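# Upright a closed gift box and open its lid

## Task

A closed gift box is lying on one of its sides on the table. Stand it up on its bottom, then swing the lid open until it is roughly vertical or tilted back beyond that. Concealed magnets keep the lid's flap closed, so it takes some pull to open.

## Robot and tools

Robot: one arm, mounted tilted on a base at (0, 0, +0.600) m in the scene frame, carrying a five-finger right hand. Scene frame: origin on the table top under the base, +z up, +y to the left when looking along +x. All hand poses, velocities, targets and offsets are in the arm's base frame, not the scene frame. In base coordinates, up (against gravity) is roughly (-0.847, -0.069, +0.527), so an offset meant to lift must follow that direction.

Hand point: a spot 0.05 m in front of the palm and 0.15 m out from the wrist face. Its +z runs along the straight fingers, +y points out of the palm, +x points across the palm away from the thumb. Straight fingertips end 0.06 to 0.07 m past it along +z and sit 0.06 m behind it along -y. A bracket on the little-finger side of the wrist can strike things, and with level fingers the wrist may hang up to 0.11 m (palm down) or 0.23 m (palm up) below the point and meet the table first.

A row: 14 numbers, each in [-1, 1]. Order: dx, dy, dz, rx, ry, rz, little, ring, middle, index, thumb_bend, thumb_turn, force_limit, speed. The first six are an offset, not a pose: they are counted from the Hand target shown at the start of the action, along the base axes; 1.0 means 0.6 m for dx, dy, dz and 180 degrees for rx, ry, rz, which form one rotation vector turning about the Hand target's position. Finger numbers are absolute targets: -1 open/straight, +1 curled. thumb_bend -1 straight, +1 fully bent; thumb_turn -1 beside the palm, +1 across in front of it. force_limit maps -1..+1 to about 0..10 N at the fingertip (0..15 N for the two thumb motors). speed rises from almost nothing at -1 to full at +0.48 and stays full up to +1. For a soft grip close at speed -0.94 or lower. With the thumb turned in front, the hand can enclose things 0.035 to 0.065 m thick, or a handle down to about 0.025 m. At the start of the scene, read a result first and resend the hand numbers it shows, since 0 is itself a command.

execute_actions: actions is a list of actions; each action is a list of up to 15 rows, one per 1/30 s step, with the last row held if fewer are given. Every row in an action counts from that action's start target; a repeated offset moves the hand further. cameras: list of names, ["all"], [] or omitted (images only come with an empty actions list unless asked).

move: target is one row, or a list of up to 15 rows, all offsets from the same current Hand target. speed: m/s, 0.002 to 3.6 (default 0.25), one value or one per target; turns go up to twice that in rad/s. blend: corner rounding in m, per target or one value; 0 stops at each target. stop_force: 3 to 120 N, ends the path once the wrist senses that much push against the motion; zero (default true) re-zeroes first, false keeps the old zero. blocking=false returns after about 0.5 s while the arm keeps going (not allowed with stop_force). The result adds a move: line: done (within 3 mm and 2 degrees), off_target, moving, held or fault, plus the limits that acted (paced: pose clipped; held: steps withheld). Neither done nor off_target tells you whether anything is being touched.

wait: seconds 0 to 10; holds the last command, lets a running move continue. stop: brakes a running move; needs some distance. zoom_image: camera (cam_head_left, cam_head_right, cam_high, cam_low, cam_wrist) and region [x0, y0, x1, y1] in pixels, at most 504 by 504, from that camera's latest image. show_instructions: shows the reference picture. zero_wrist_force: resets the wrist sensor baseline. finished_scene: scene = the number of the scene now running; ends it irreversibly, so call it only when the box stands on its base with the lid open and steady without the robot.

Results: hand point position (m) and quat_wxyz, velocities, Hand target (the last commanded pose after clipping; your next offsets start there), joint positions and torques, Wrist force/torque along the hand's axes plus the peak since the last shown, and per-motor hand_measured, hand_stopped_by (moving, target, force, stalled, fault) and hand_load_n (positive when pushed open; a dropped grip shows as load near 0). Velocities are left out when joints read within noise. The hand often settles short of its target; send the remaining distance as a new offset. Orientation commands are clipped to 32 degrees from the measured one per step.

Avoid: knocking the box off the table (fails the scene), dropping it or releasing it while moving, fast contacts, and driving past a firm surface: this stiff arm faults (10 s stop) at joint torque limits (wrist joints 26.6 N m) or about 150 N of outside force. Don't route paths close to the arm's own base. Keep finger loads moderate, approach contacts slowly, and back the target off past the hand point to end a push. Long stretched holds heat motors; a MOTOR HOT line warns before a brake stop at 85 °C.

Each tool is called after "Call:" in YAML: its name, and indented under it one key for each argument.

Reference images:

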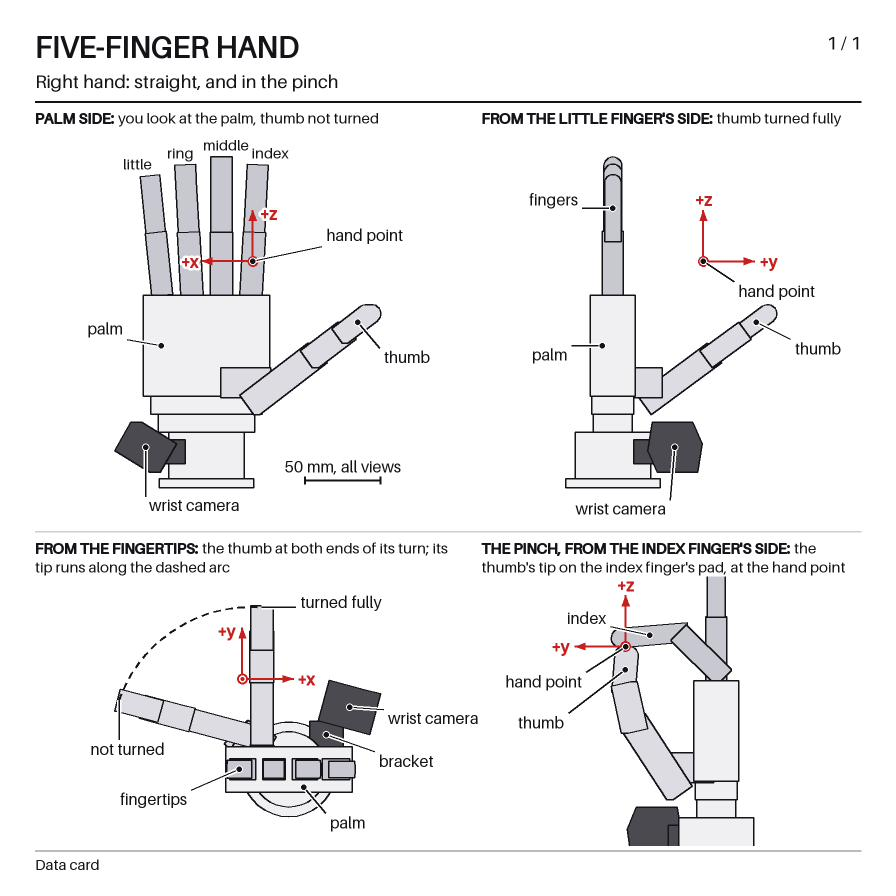

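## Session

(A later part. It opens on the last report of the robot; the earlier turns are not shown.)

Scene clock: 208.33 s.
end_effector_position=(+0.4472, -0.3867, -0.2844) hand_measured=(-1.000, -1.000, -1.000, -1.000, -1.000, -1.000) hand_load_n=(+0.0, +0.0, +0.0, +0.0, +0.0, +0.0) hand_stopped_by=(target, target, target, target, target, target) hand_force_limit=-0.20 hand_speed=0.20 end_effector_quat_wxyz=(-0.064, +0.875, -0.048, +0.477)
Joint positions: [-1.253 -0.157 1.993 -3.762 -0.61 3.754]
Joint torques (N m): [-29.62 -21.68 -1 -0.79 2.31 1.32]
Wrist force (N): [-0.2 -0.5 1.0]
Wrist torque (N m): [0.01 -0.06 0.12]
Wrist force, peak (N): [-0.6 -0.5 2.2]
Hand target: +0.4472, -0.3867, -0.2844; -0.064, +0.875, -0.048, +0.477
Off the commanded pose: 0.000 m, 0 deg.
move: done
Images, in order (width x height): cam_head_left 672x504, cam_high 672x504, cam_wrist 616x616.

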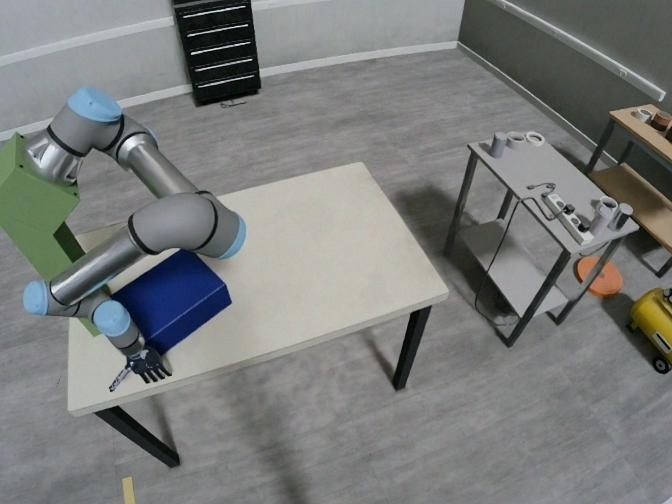

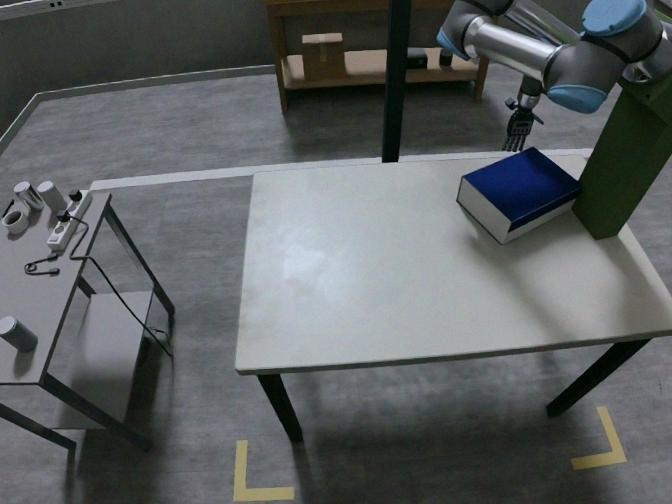

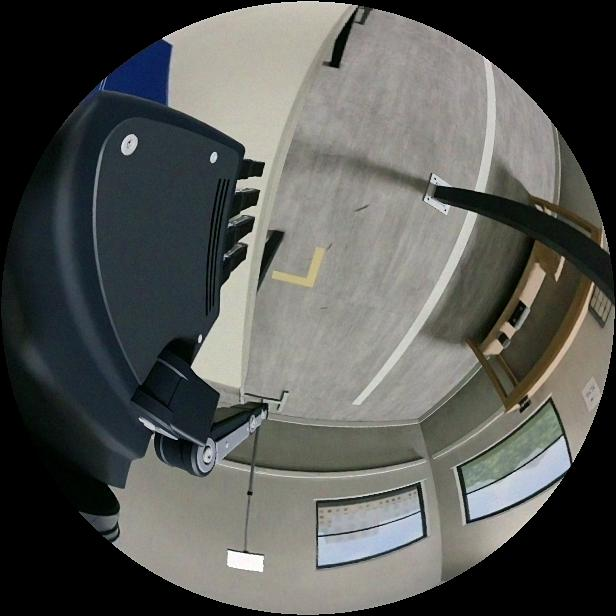

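Call:
move:
  target: [0.0031,0.2803,0.0411,0,0,0,-1,-1,-1,-1,-1,-1,-0.2,0.2]
  speed: 0.08
  cameras: ["cam_head_left","cam_high","cam_wrist"]

Call:
zoom_image:
  camera: "cam_head_left"
  region: [50, 200, 290, 400]

Call:
zoom_image:
  camera: "cam_high"
  region: [430, 110, 650, 270]

Scene clock: 211.00 s.
end_effector_position=(+0.4489, -0.2263, -0.2610) hand_measured=(-1.000, -1.000, -1.000, -1.000, -1.000, -1.000) hand_load_n=(+0.0, +0.0, +0.0, +0.0, +0.0, +0.5) hand_stopped_by=(target, target, target, target, target, target) hand_force_limit=-0.20 hand_speed=0.20 end_effector_quat_wxyz=(-0.064, +0.875, -0.048, +0.477)
Joint positions: [-1.065 -0.04 2.204 -4.31 -0.695 4.031]
Joint torques (N m): [-35.01 -22.64 5.64 0.27 -0.09 -1.59]
Wrist force (N): [-0.7 -0.7 1.3]
Wrist torque (N m): [-0.01 -0.02 0.01]
Wrist force, peak (N): [-0.9 -2.4 1.2]
Hand target: +0.4489, -0.2265, -0.2609; -0.064, +0.875, -0.048, +0.477 (not the last commanded pose)
Off the commanded pose: 0.008 m, 0 deg.
move: held (a check stopped the path); limits=held
pose unreachable: on one or more control steps of this call, first in action 0 (counted from 0), an arm could not follow its commanded pose, so it was not sent that pose on those steps. It may still have moved: this result reports where it is.
cause: moving toward the commanded pose would bring two parts of the arm too close to each other (its base or mounting and another part of the arm, with joints 1 (shoulder pan) to 4 (wrist 1) between them, 5 mm apart when it was first held).
Images, in order (width x height): cam_head_left 672x504, cam_high 672x504, cam_wrist 616x616.

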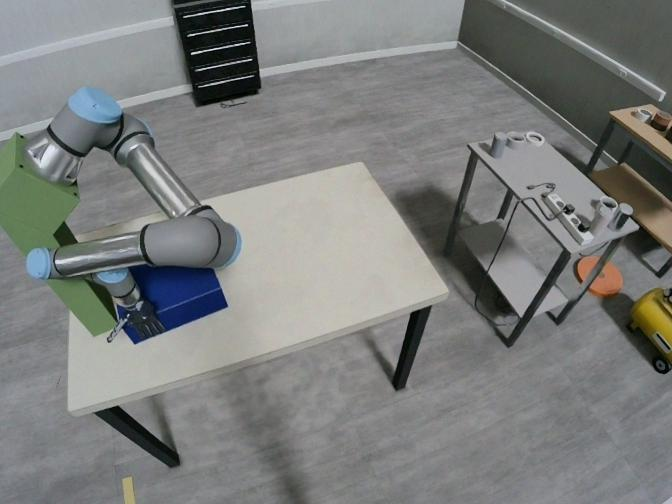

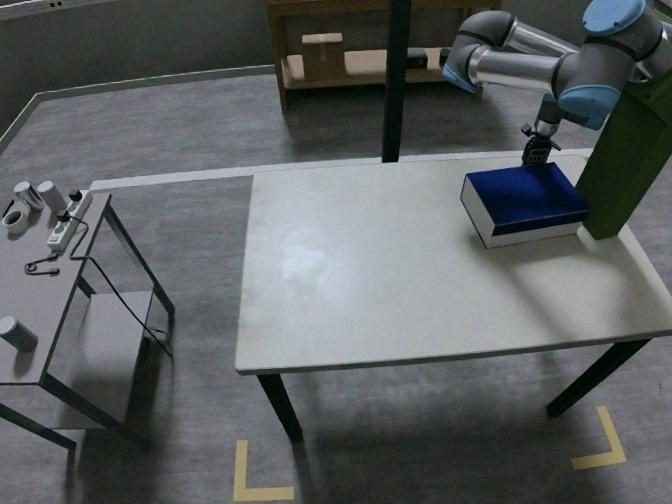

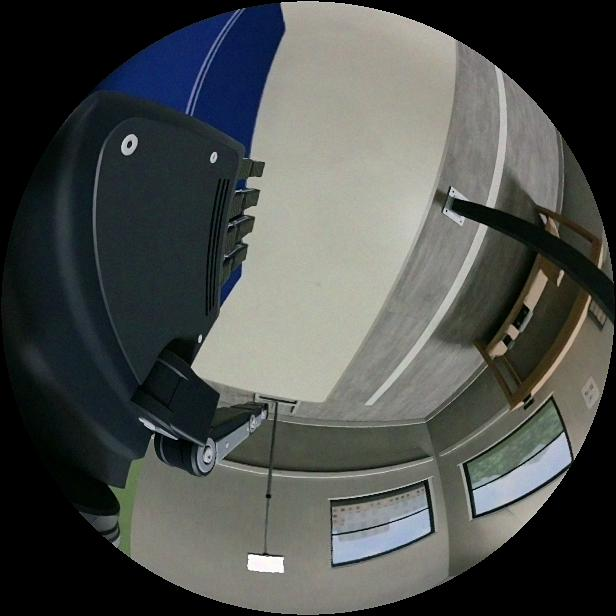

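Scaled by 2.100 from the camera's 672x504 image, which has a finer 960x720 frame.

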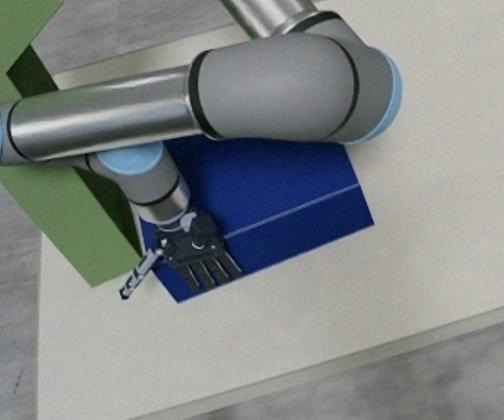

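Scaled by 2.291 from the camera's 672x504 image, which has a finer 960x720 frame.

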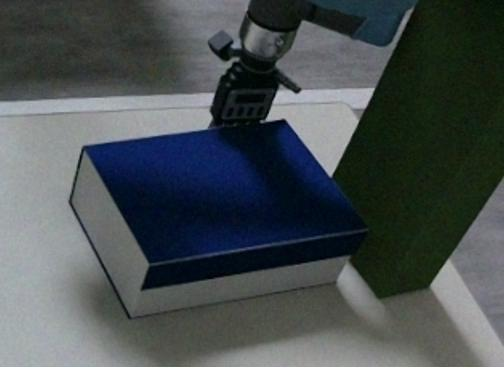

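Call:
move:
  target:
    - [-0.0029,-0.2638,-0.0387,0,0,0,-1,-1,-1,-1,-1,-1,-0.2,0.2]
    - [-0.1440,-0.2751,0.0493,0,0,0,0.35,0.35,0.35,0.35,-1,-1,-0.2,0.3]
    - [0.1131,-0.3422,0.4530,0.1,0.008,-0.0625,0.35,0.35,0.35,0.35,-1,-1,-0.2,0.3]
    - [0.2255,0.1597,0.6977,0.3,0.024,-0.187,0.35,0.35,0.35,0.35,-1,-1,-0.2,0.3]
    - [0.1842,0.4541,0.6696,0.3880,0.0311,-0.2420,0.35,0.35,0.35,0.35,-1,-1,-0.2,0.3]
    - [0.3563,0.4679,0.5622,0.3880,0.0311,-0.2420,0.35,0.35,0.35,0.35,-1,-1,-0.2,0.3]
  speed: 0.3
  blend: [0.01,0.03,0.05,0.05,0.02,0]
  cameras: ["all"]

Call:
zoom_image:
  camera: "cam_high"
  region: [430, 110, 650, 270]

Scene clock: 218.13 s.
end_effector_position=(+0.6626, +0.0544, +0.0764) hand_measured=(+0.350, +0.350, +0.350, +0.350, -1.000, -1.000) hand_load_n=(+0.5, +0.0, +0.0, +0.0, +0.0, +0.0) hand_stopped_by=(target, target, target, target, target, target) hand_force_limit=-0.20 hand_speed=0.30 end_effector_quat_wxyz=(-0.369, +0.627, -0.610, +0.315)
Joint positions: [-0.272 -1.007 2.09 -3.635 -1.263 6.148]
Joint torques (N m): [-8.32 -28.56 -4.1 -3.79 1.69 -2.51]
Wrist force (N): [-0.4 -0.3 1.3]
Wrist torque (N m): [0.03 -0.07 0.14]
Wrist force, peak (N): [-0.8 -3.0 1.4]
Hand target: +0.6627, +0.0543, +0.0764; -0.369, +0.627, -0.609, +0.315
Off the commanded pose: 0.000 m, 0 deg.
move: done; blend cut to 0 m at target 2

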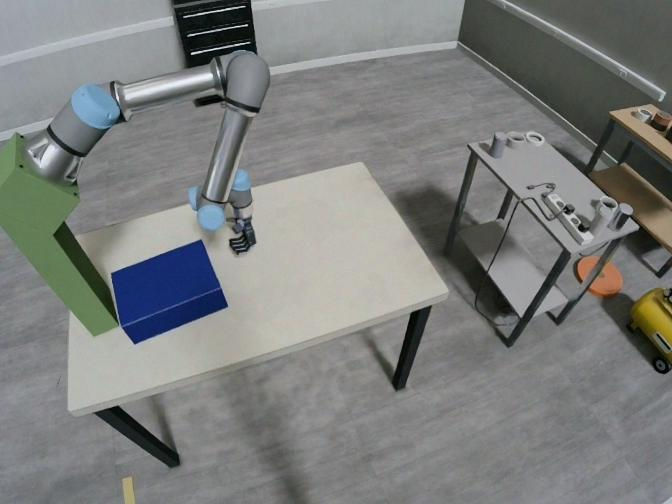

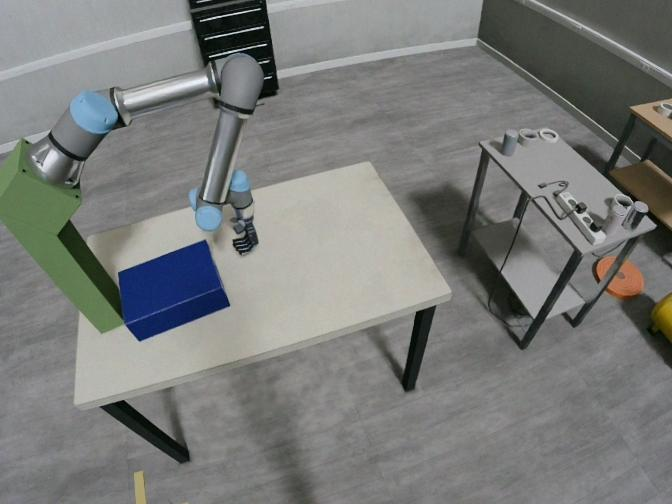

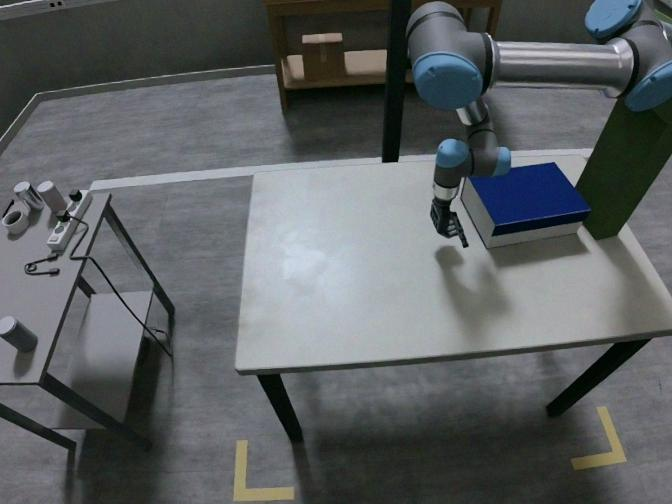

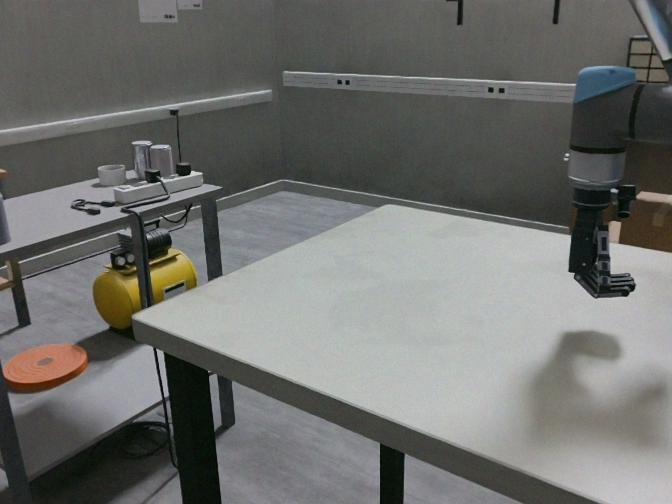

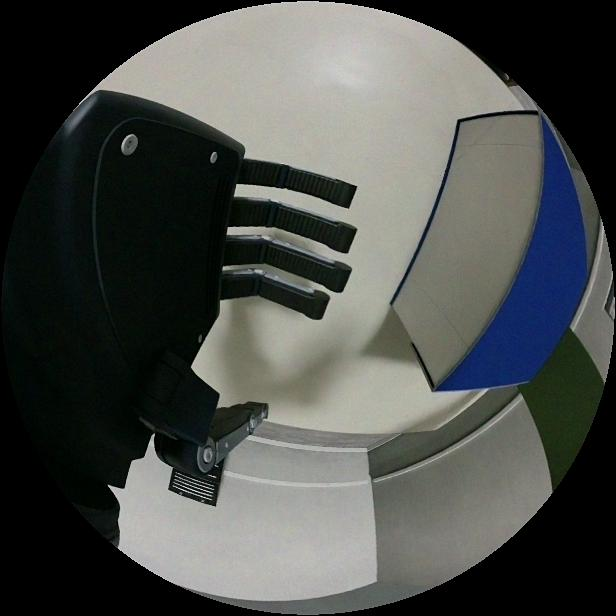

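Scaled by 2.291 from the camera's 672x504 image, which has a finer 960x720 frame.

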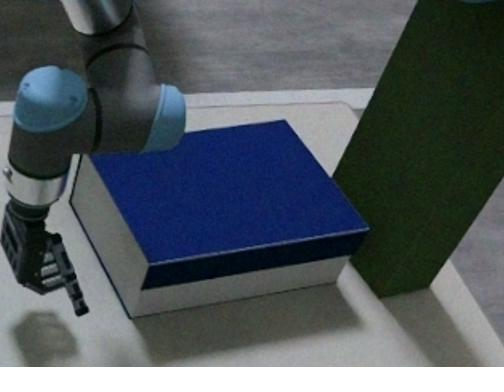

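Call:
move:
  target: [-0.0793,-0.0002,-0.1272,0,0,0,0.35,0.35,0.35,0.35,-1,-1,-0.2,0.3]
  speed: 0.12

Call:
move:
  target: [-0.0441,-0.0001,-0.0707,0,0,0,0.35,0.35,0.35,0.35,-1,-1,-0.2,0.3]
  speed: 0.015
  stop_force: 8
  cameras: ["cam_head_left","cam_high","cam_wrist"]

Call:
zoom_image:
  camera: "cam_high"
  region: [430, 110, 650, 270]

Scene clock: 219.80 s.
end_effector_position=(+0.6151, +0.0541, +0.0001) hand_measured=(+0.350, +0.350, +0.350, +0.350, -1.000, -1.000) hand_load_n=(+0.0, +0.0, +0.0, +0.0, +0.0, +0.0) hand_stopped_by=(target, target, target, target, target, target) hand_force_limit=-0.20 hand_speed=0.30 end_effector_quat_wxyz=(-0.369, +0.627, -0.610, +0.315)
Joint positions: [-0.303 -0.854 2.215 -3.908 -1.237 6.13]
Joint torques (N m): [14.24 -26.68 4 -3.89 -2.56 2.41]
Wrist force (N): [-1.1 -0.5 1.1]
Wrist torque (N m): [0.04 0.05 0.06]
Wrist force, peak (N): [-0.5 -2.1 1.4]
Hand target: +0.6151, +0.0542, +0.0001; -0.369, +0.627, -0.609, +0.315
Off the commanded pose: 0.000 m, 0 deg.
move: done

Scene clock: 223.43 s.
end_effector_position=(+0.5953, +0.0541, -0.0317) hand_measured=(+0.350, +0.350, +0.350, +0.350, -1.000, -1.000) hand_load_n=(+0.0, +0.0, +1.0, +0.0, +0.0, +0.0) hand_stopped_by=(target, target, target, target, target, target) hand_force_limit=-0.20 hand_speed=0.30 end_effector_quat_wxyz=(-0.369, +0.627, -0.609, +0.315)
Joint positions: [-0.318 -0.77 2.252 -4.026 -1.225 6.121]
Joint torques (N m): [14.87 -31.93 4.94 -2.27 -2.6 1.87]
Wrist force (N): [0.2 -7.8 1.8]
Wrist torque (N m): [-0.08 -0.02 -0.09]
Wrist force, peak (N): [0.1 -15.5 1.6]
Hand target: +0.5953, +0.0541, -0.0317; -0.369, +0.627, -0.609, +0.315 (not the last commanded pose)
Off the commanded pose: 0.013 m, 0 deg.
move: contact
Images, in order (width x height): cam_head_left 672x504, cam_high 672x504, cam_wrist 616x616.

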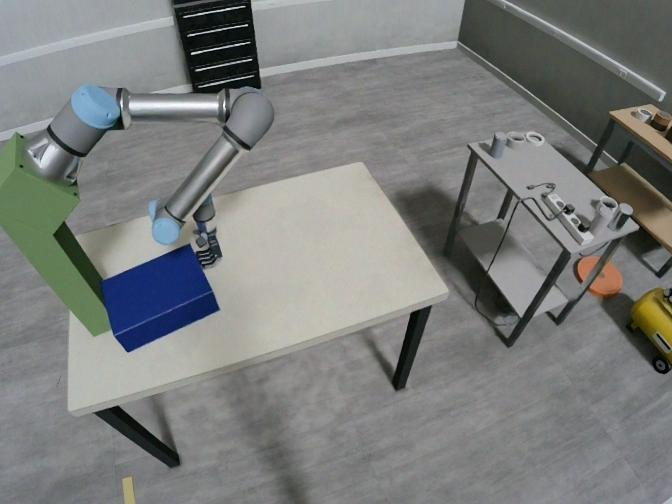

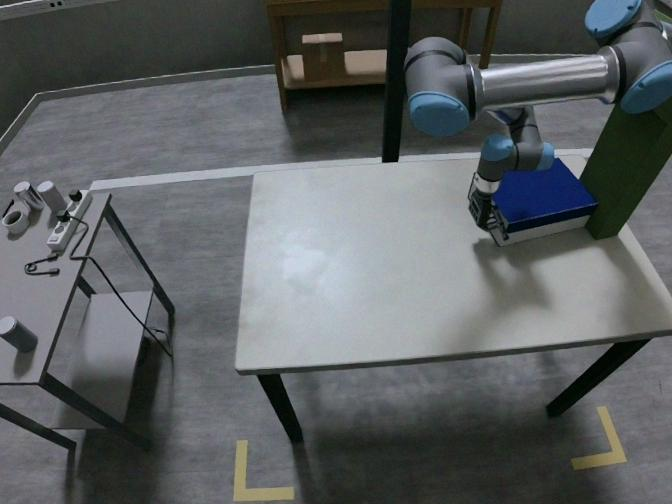

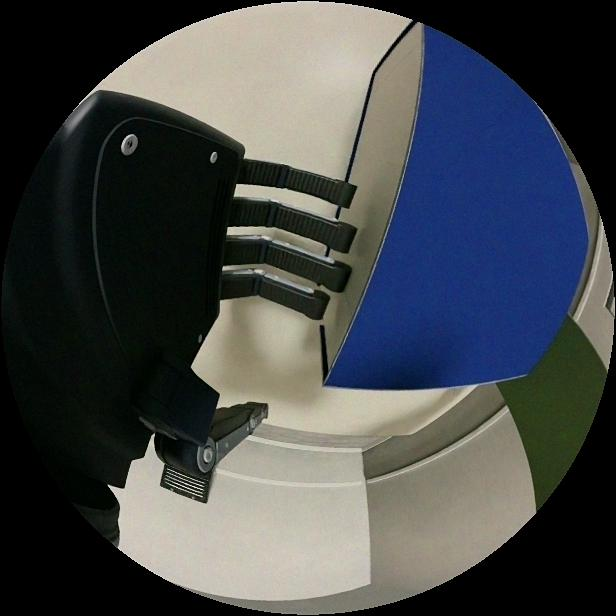

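Scaled by 2.291 from the camera's 672x504 image, which has a finer 960x720 frame.

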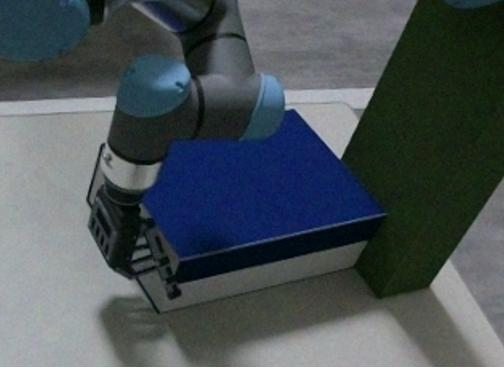

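Call:
move:
  target: [-0.0353,-0.0028,0.0220,0,0,0,0.35,0.35,0.35,0.35,-1,-1,-0.2,0.3]
  speed: 0.03

Call:
move:
  target: [-0.0085,-0.0007,0.0053,0,0,0,0.35,0.35,0.35,0.35,-1,-1,-0.2,0.3]
  speed: 0.02
  cameras: ["cam_high","cam_wrist"]

Call:
zoom_image:
  camera: "cam_wrist"
  region: [260, 140, 440, 320]

Call:
zoom_image:
  camera: "cam_high"
  region: [450, 130, 610, 260]

Scene clock: 224.90 s.
end_effector_position=(+0.5740, +0.0524, -0.0184) hand_measured=(+0.350, +0.350, +0.350, +0.350, -1.000, -1.000) hand_load_n=(+0.0, +0.0, +1.5, +0.0, +0.0, +0.0) hand_stopped_by=(target, target, target, target, target, target) hand_force_limit=-0.20 hand_speed=0.30 end_effector_quat_wxyz=(-0.369, +0.627, -0.609, +0.315) end_effector_velocity=(+0.002, -0.001, -0.001) end_effector_angular_velocity=(+0.000, -0.001, +0.000)
Joint positions: [-0.34 -0.817 2.321 -4.043 -1.207 6.107]
Joint velocities: [0 0.006 -0.007 0 0 0]
Joint torques (N m): [9.67 -20.6 2.79 -0.54 -0.91 -0.13]
Wrist force (N): [-1.0 -1.8 1.8]
Wrist torque (N m): [0.06 -0.01 0.04]
Wrist force, peak (N): [0.0 -8.1 1.8]
Hand target: +0.5741, +0.0524, -0.0185; -0.369, +0.627, -0.609, +0.315
Off the commanded pose: 0.000 m, 0 deg.
move: done

Scene clock: 225.63 s.
end_effector_position=(+0.5689, +0.0520, -0.0153) hand_measured=(+0.350, +0.350, +0.350, +0.350, -1.000, -1.000) hand_load_n=(+0.0, +0.0, +4.0, +0.0, +0.0, +0.0) hand_stopped_by=(target, target, target, target, target, target) hand_force_limit=-0.20 hand_speed=0.30 end_effector_quat_wxyz=(-0.369, +0.627, -0.609, +0.315)
Joint positions: [-0.346 -0.829 2.338 -4.047 -1.202 6.104]
Joint torques (N m): [-1.93 -22.82 4.96 -2.26 1.1 -1.39]
Wrist force (N): [-0.4 -2.1 3.6]
Wrist torque (N m): [0.09 -0.06 0.01]
Wrist force, peak (N): [-0.5 -2.2 3.8]
Hand target: +0.5690, +0.0520, -0.0153; -0.369, +0.627, -0.609, +0.315
Off the commanded pose: 0.000 m, 0 deg.
move: done
Images, in order (width x height): cam_high 672x504, cam_wrist 616x616.

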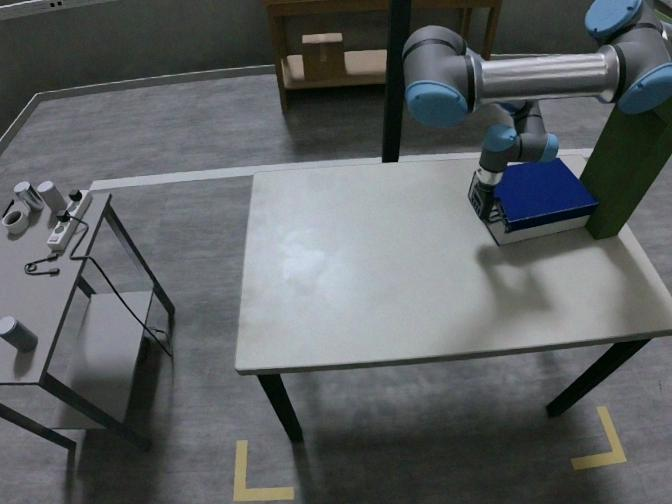

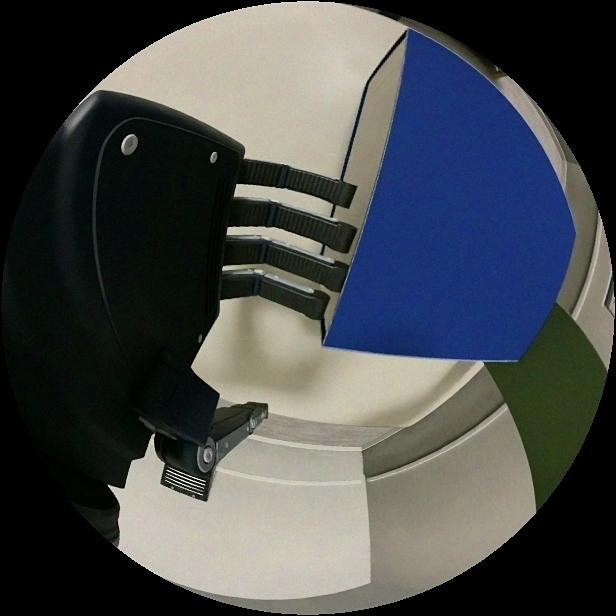

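Scaled by 2.800 from the camera's 616x616 image, which has a finer 880x880 frame.

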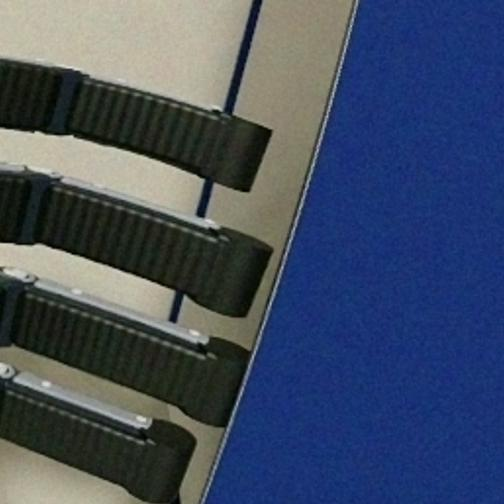

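Scaled by 3.150 from the camera's 672x504 image, which has a finer 960x720 frame.

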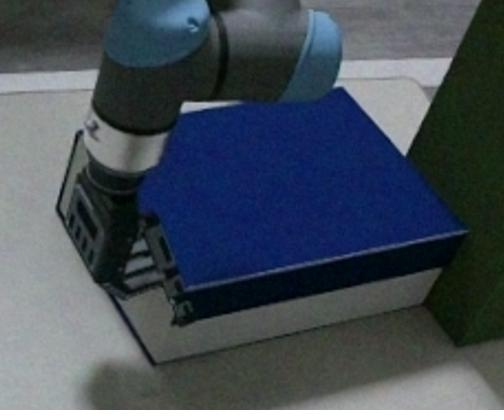

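Call:
move:
  target: [-0.0077,-0.0003,-0.0031,0,0,0,0.35,0.35,0.35,0.35,-1,-1,-0.2,0.3]
  speed: 0.02

Call:
move:
  target: [-0.0077,-0.0003,-0.0031,0,0,0,0.35,0.35,0.35,0.35,-1,-1,-0.2,0.3]
  speed: 0.02
  cameras: ["cam_high","cam_wrist"]

Call:
zoom_image:
  camera: "cam_wrist"
  region: [260, 140, 440, 320]

Call:
zoom_image:
  camera: "cam_high"
  region: [450, 130, 610, 260]

Scene clock: 226.77 s.
end_effector_position=(+0.5644, +0.0518, -0.0171) hand_measured=(+0.350, +0.350, +0.350, +0.350, -1.000, -1.000) hand_load_n=(+0.0, +0.5, +0.5, +0.0, +0.0, +0.0) hand_stopped_by=(target, target, target, target, target, target) hand_force_limit=-0.20 hand_speed=0.30 end_effector_quat_wxyz=(-0.369, +0.627, -0.609, +0.315)
Joint positions: [-0.351 -0.824 2.349 -4.063 -1.198 6.101]
Joint torques (N m): [-1.92 4.92 41.69 11.02 -0.79 -2.22]
Wrist force (N): [1.0 -57.2 3.2]
Wrist torque (N m): [-1.02 -0.06 -1.30]
Wrist force, peak (N): [0.7 -57.2 3.3]
Hand target: +0.5644, +0.0518, -0.0172; -0.369, +0.627, -0.609, +0.315
Off the commanded pose: 0.000 m, 0 deg.
move: done

Scene clock: 227.50 s.
end_effector_position=(+0.5609, +0.0512, -0.0164) hand_measured=(+0.350, +0.350, +0.350, +0.350, -1.000, -1.000) hand_load_n=(+0.0, +0.0, +0.5, +0.0, +0.0, +0.0) hand_stopped_by=(target, target, target, target, target, target) hand_force_limit=-0.20 hand_speed=0.30 end_effector_quat_wxyz=(-0.371, +0.626, -0.606, +0.320)
Joint positions: [-0.355 -0.818 2.361 -4.092 -1.194 6.098]
Joint torques (N m): [-2.78 7.99 41.19 12.8 -2.19 -2.17]
Wrist force (N): [-1.8 -74.0 3.7]
Wrist torque (N m): [-1.22 0.00 -1.66]
Wrist force, peak (N): [-1.8 -74.0 3.7]
Hand target: +0.5598, +0.0517, -0.0191; -0.369, +0.627, -0.609, +0.315
Off the commanded pose: 0.003 m, 1 deg.
move: done
Images, in order (width x height): cam_high 672x504, cam_wrist 616x616.

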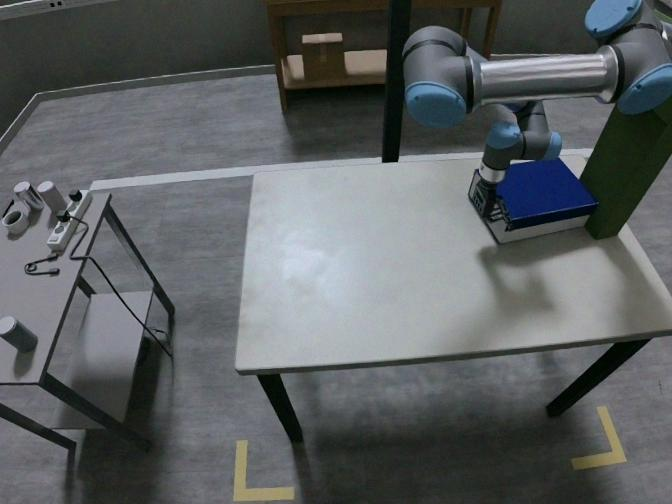

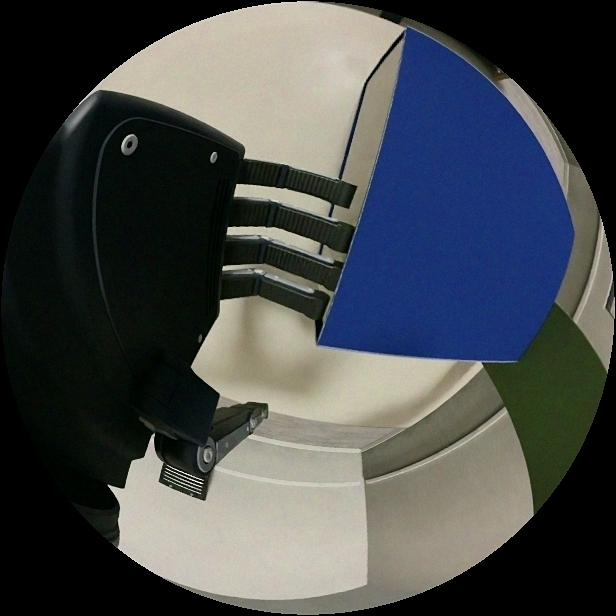

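Scaled by 2.800 from the camera's 616x616 image, which has a finer 880x880 frame.

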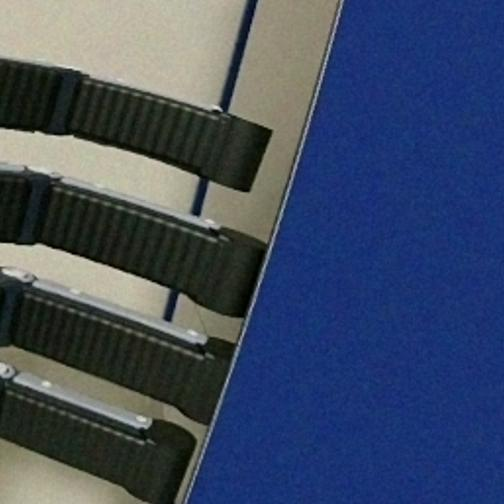

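Scaled by 3.150 from the camera's 672x504 image, which has a finer 960x720 frame.

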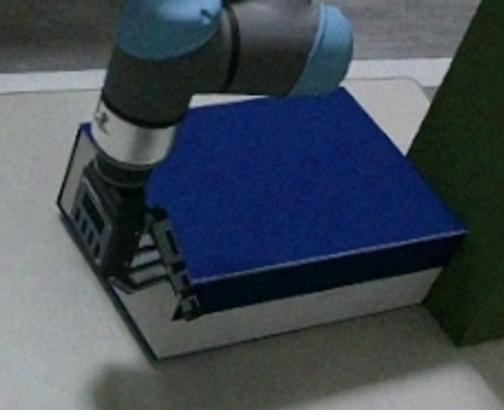

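Call:
move:
  target: [0.0035,0,0.0057,0,0,0,0.35,0.35,0.35,0.35,-1,-1,-0.2,0.3]
  speed: 0.02

Scene clock: 228.53 s.
end_effector_position=(+0.5618, +0.0517, -0.0157) hand_measured=(+0.350, +0.350, +0.350, +0.350, -1.000, -1.000) hand_load_n=(+0.0, +0.0, +2.0, +0.5, +0.0, +0.0) hand_stopped_by=(target, target, target, target, target, target) hand_force_limit=-0.20 hand_speed=0.30 end_effector_quat_wxyz=(-0.369, +0.627, -0.610, +0.315)
Joint positions: [-0.353 -0.83 2.358 -4.064 -1.196 6.1]
Joint torques (N m): [12.14 -1.35 25.32 6.29 -3.42 2.24]
Wrist force (N): [0.3 -49.5 3.3]
Wrist torque (N m): [-0.83 0.01 -1.22]
Wrist force, peak (N): [-1.7 -74.0 3.7]
Hand target: +0.5619, +0.0517, -0.0156; -0.369, +0.627, -0.609, +0.315
Off the commanded pose: 0.000 m, 0 deg.
move: done

Call:
move:
  target: [0.0029,0,0.0047,0,0,0,0.35,0.35,0.35,0.35,-1,-1,-0.2,0.3]
  speed: 0.02

Call:
move:
  target: [-0.0056,-0.0005,0.0035,0,0,0,0.35,0.35,0.35,0.35,-1,-1,-0.2,0.3]
  speed: 0.02
  cameras: ["cam_high","cam_wrist"]

Call:
zoom_image:
  camera: "cam_wrist"
  region: [260, 140, 440, 320]

Scene clock: 229.43 s.
end_effector_position=(+0.5636, +0.0517, -0.0128) hand_measured=(+0.350, +0.350, +0.350, +0.350, -1.000, -1.000) hand_load_n=(+0.0, +0.0, +3.5, +0.0, +0.0, +0.0) hand_stopped_by=(target, target, target, target, target, target) hand_force_limit=-0.20 hand_speed=0.30 end_effector_quat_wxyz=(-0.369, +0.627, -0.610, +0.315)
Joint positions: [-0.352 -0.839 2.354 -4.052 -1.197 6.101]
Joint torques (N m): [11.11 -25.36 7.66 -1.64 -2.38 2.48]
Wrist force (N): [-0.3 -9.0 3.5]
Wrist torque (N m): [-0.03 -0.03 -0.27]
Wrist force, peak (N): [0.3 -49.1 3.1]
Hand target: +0.5636, +0.0517, -0.0128; -0.369, +0.627, -0.609, +0.315
Off the commanded pose: 0.000 m, 0 deg.
move: done

Scene clock: 230.13 s.
end_effector_position=(+0.5602, +0.0514, -0.0107) hand_measured=(+0.350, +0.350, +0.350, +0.350, -1.000, -1.000) hand_load_n=(+0.0, +0.0, +4.0, +0.0, +0.0, +0.0) hand_stopped_by=(target, target, target, target, target, target) hand_force_limit=-0.20 hand_speed=0.30 end_effector_quat_wxyz=(-0.369, +0.627, -0.609, +0.315)
Joint positions: [-0.356 -0.846 2.366 -4.055 -1.194 6.098]
Joint torques (N m): [-5.69 -24.27 16.71 -1.74 1.53 -1.96]
Wrist force (N): [-0.3 -8.0 3.6]
Wrist torque (N m): [-0.03 -0.03 -0.17]
Wrist force, peak (N): [-0.3 -8.8 3.7]
Hand target: +0.5603, +0.0514, -0.0107; -0.369, +0.627, -0.609, +0.315
Off the commanded pose: 0.000 m, 0 deg.
move: done
Images, in order (width x height): cam_high 672x504, cam_wrist 616x616.

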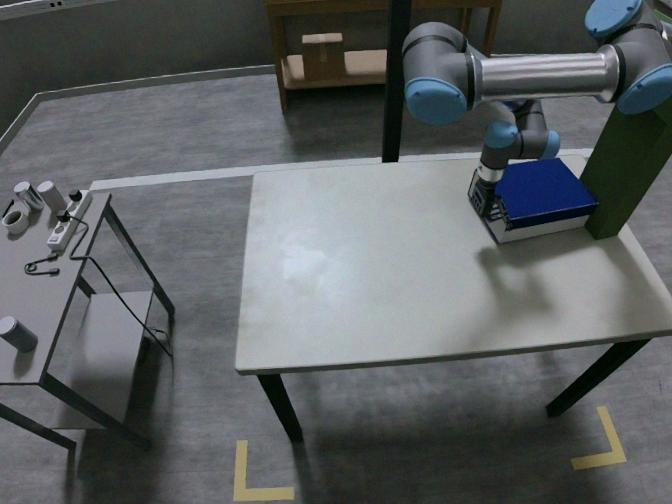

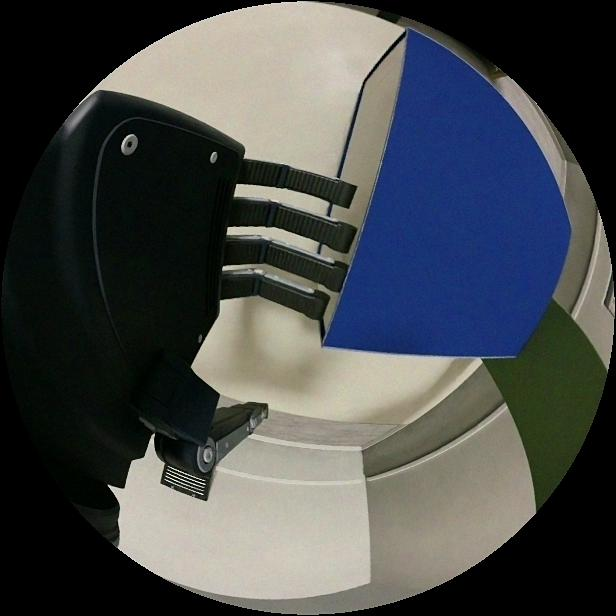

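Scaled by 2.800 from the camera's 616x616 image, which has a finer 880x880 frame.

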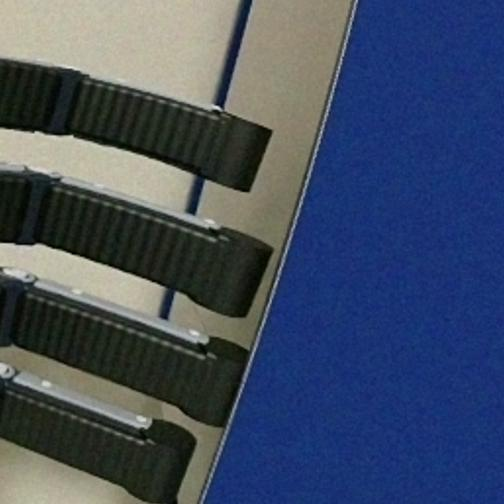

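Call:
zoom_image:
  camera: "cam_high"
  region: [460, 140, 620, 260]

Call:
move:
  target: [-0.0085,-0.0007,0.0053,0,0,0,0.35,0.35,0.35,0.35,-1,-1,-0.2,0.3]
  speed: 0.02
  cameras: ["cam_high","cam_wrist","cam_head_left"]

Call:
zoom_image:
  camera: "cam_wrist"
  region: [260, 140, 440, 320]

Call:
zoom_image:
  camera: "cam_high"
  region: [460, 140, 620, 260]

Scaled by 3.150 from the camera's 672x504 image, which has a finer 960x720 frame.

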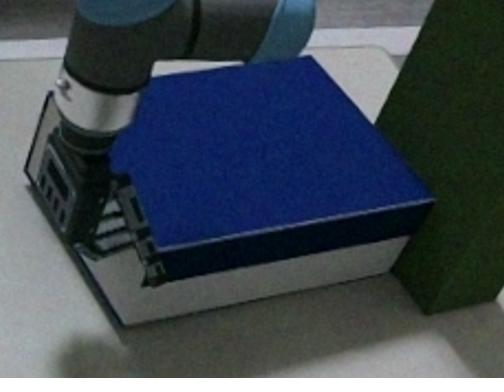

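Scene clock: 231.37 s.
end_effector_position=(+0.5550, +0.0509, -0.0075) hand_measured=(+0.350, +0.350, +0.350, +0.350, -1.000, -1.000) hand_load_n=(+0.0, +0.0, +3.5, +0.5, +0.0, +0.0) hand_stopped_by=(target, target, target, target, target, target) hand_force_limit=-0.20 hand_speed=0.30 end_effector_quat_wxyz=(-0.369, +0.627, -0.609, +0.315)
Joint positions: [-0.362 -0.858 2.382 -4.058 -1.189 6.094]
Joint torques (N m): [-0.92 -19.42 6.3 -1.73 0.72 -1.24]
Wrist force (N): [-0.5 -6.0 3.5]
Wrist torque (N m): [0.04 -0.03 -0.12]
Wrist force, peak (N): [-0.3 -8.1 3.6]
Hand target: +0.5552, +0.0509, -0.0075; -0.369, +0.627, -0.609, +0.315
Off the commanded pose: 0.000 m, 0 deg.
move: done
Images, in order (width x height): cam_head_left 672x504, cam_high 672x504, cam_wrist 616x616.

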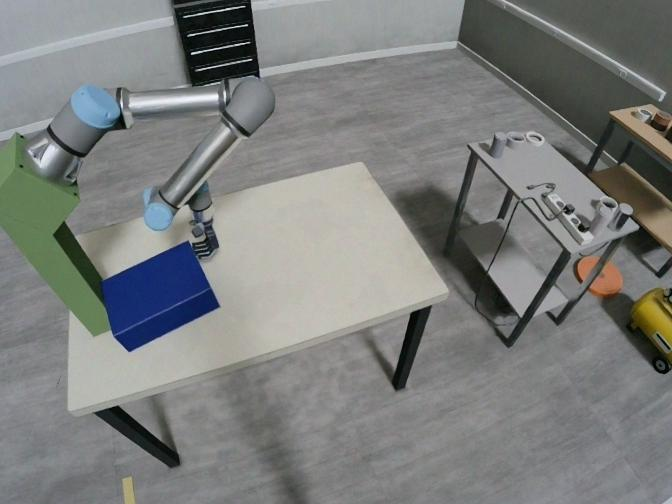

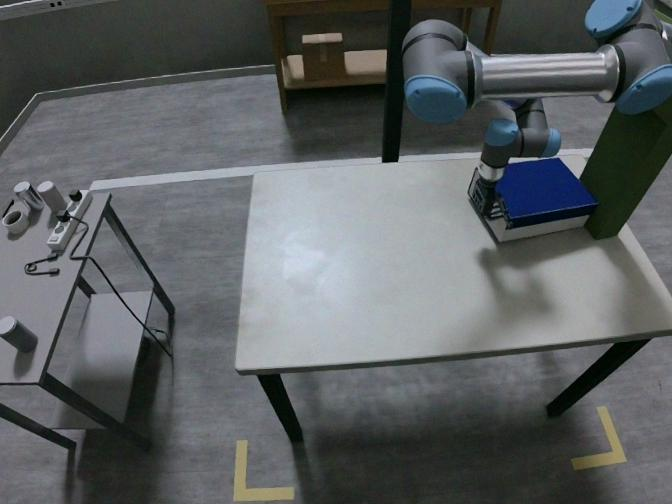

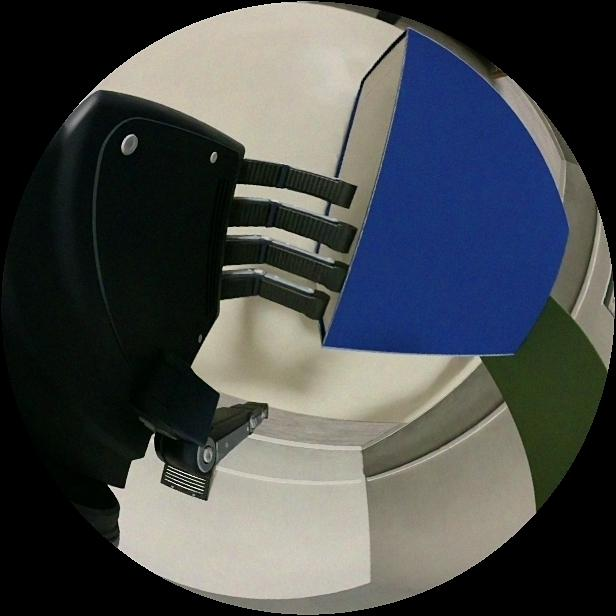

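Scaled by 2.800 from the camera's 616x616 image, which has a finer 880x880 frame.

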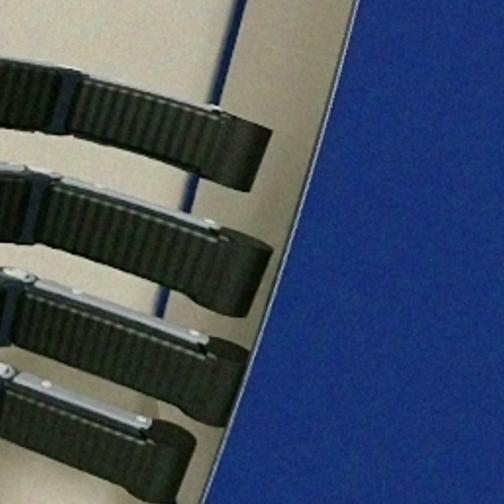

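Scaled by 3.150 from the camera's 672x504 image, which has a finer 960x720 frame.

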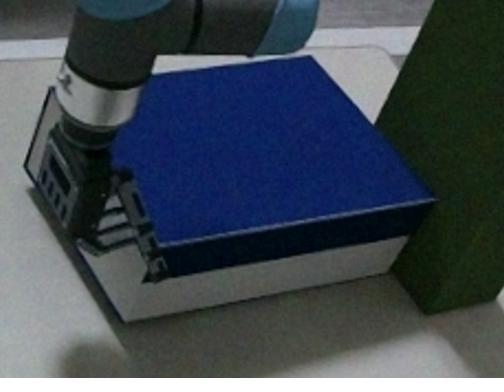

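Call:
move:
  target: [-0.0212,-0.0017,0.0132,0,0,0,0.35,0.35,0.35,0.35,-1,-1,-0.2,0.3]
  speed: 0.03
  cameras: ["cam_high","cam_wrist","cam_head_left"]

Call:
zoom_image:
  camera: "cam_wrist"
  region: [260, 140, 440, 360]

Call:
zoom_image:
  camera: "cam_high"
  region: [460, 140, 620, 260]

Call:
zoom_image:
  camera: "cam_head_left"
  region: [80, 220, 260, 370]

Scene clock: 232.53 s.
end_effector_position=(+0.5423, +0.0499, +0.0005) hand_measured=(+0.350, +0.350, +0.350, +0.350, -1.000, -1.000) hand_load_n=(+0.0, +0.0, +3.5, +0.0, +0.0, +0.0) hand_stopped_by=(target, target, target, target, target, target) hand_force_limit=-0.20 hand_speed=0.30 end_effector_quat_wxyz=(-0.369, +0.627, -0.609, +0.315) end_effector_velocity=(+0.002, +0.000, +0.000) end_effector_angular_velocity=(-0.001, -0.003, +0.001)
Joint positions: [-0.378 -0.889 2.423 -4.064 -1.176 6.084]
Joint velocities: [0.001 0.003 -0.007 0 0 0]
Joint torques (N m): [11.72 -21.51 2.66 -1.5 -1.35 0.2]
Wrist force (N): [-1.2 0.4 3.0]
Wrist torque (N m): [0.31 0.00 0.06]
Wrist force, peak (N): [-0.6 -4.9 3.7]
Hand target: +0.5424, +0.0499, +0.0004; -0.369, +0.627, -0.609, +0.315
Off the commanded pose: 0.000 m, 0 deg.
move: done
Images, in order (width x height): cam_head_left 672x504, cam_high 672x504, cam_wrist 616x616.

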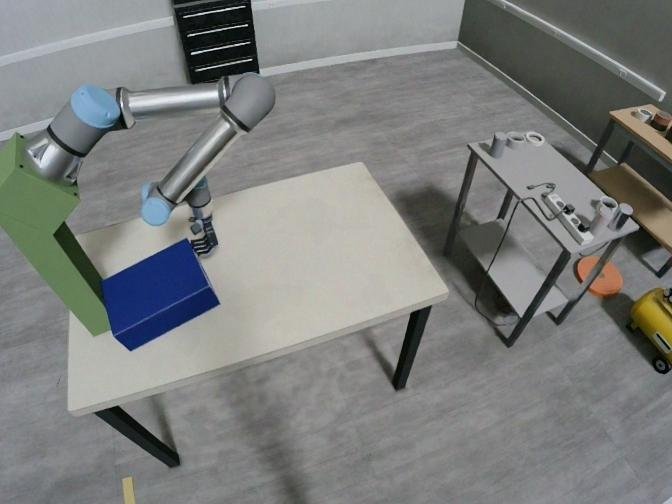

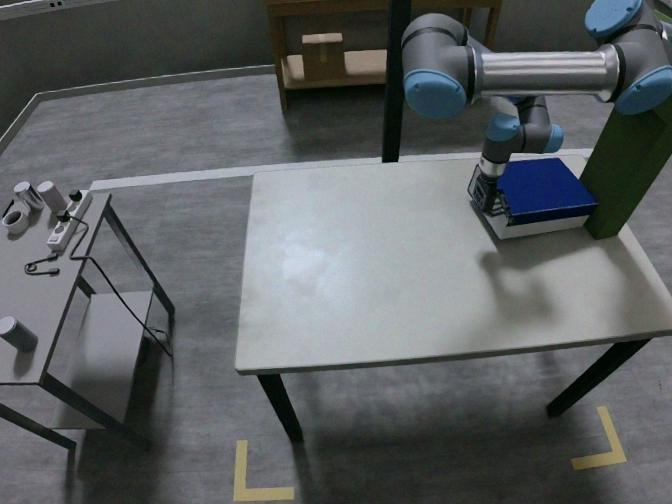

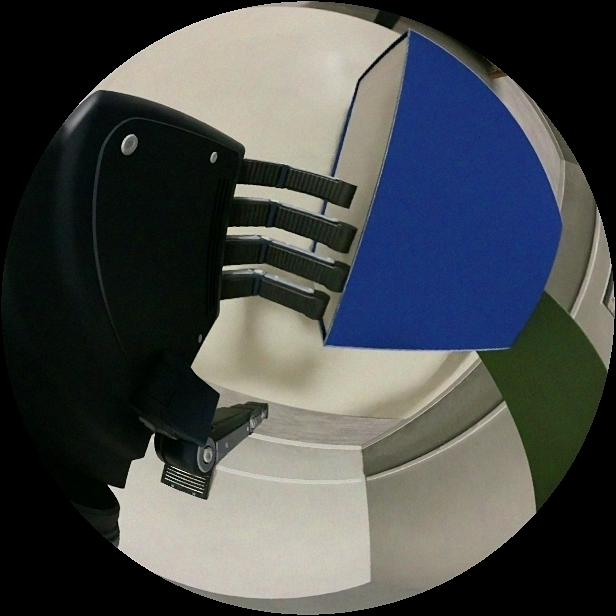

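Scaled by 2.291 from the camera's 616x616 image, which has a finer 880x880 frame.

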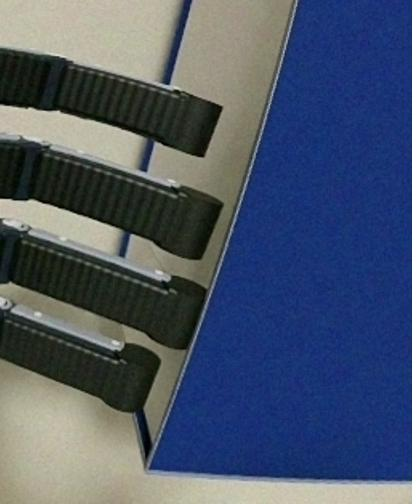

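Scaled by 3.150 from the camera's 672x504 image, which has a finer 960x720 frame.

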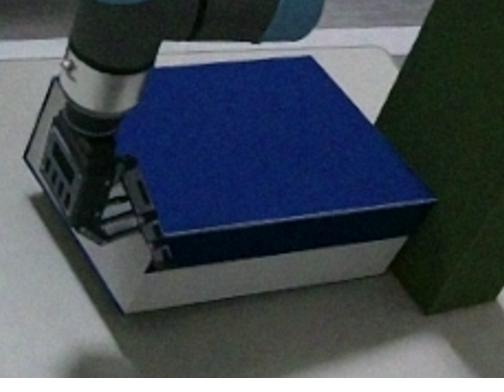

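Scaled by 2.800 from the camera's 672x504 image, which has a finer 960x720 frame.

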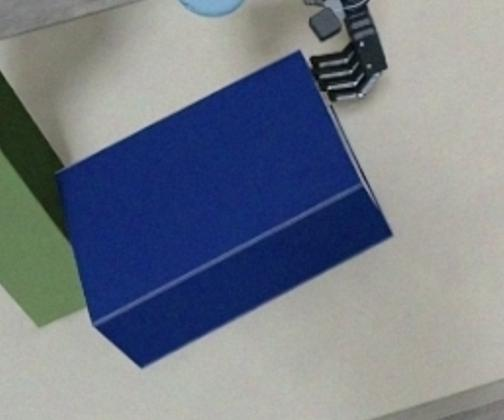

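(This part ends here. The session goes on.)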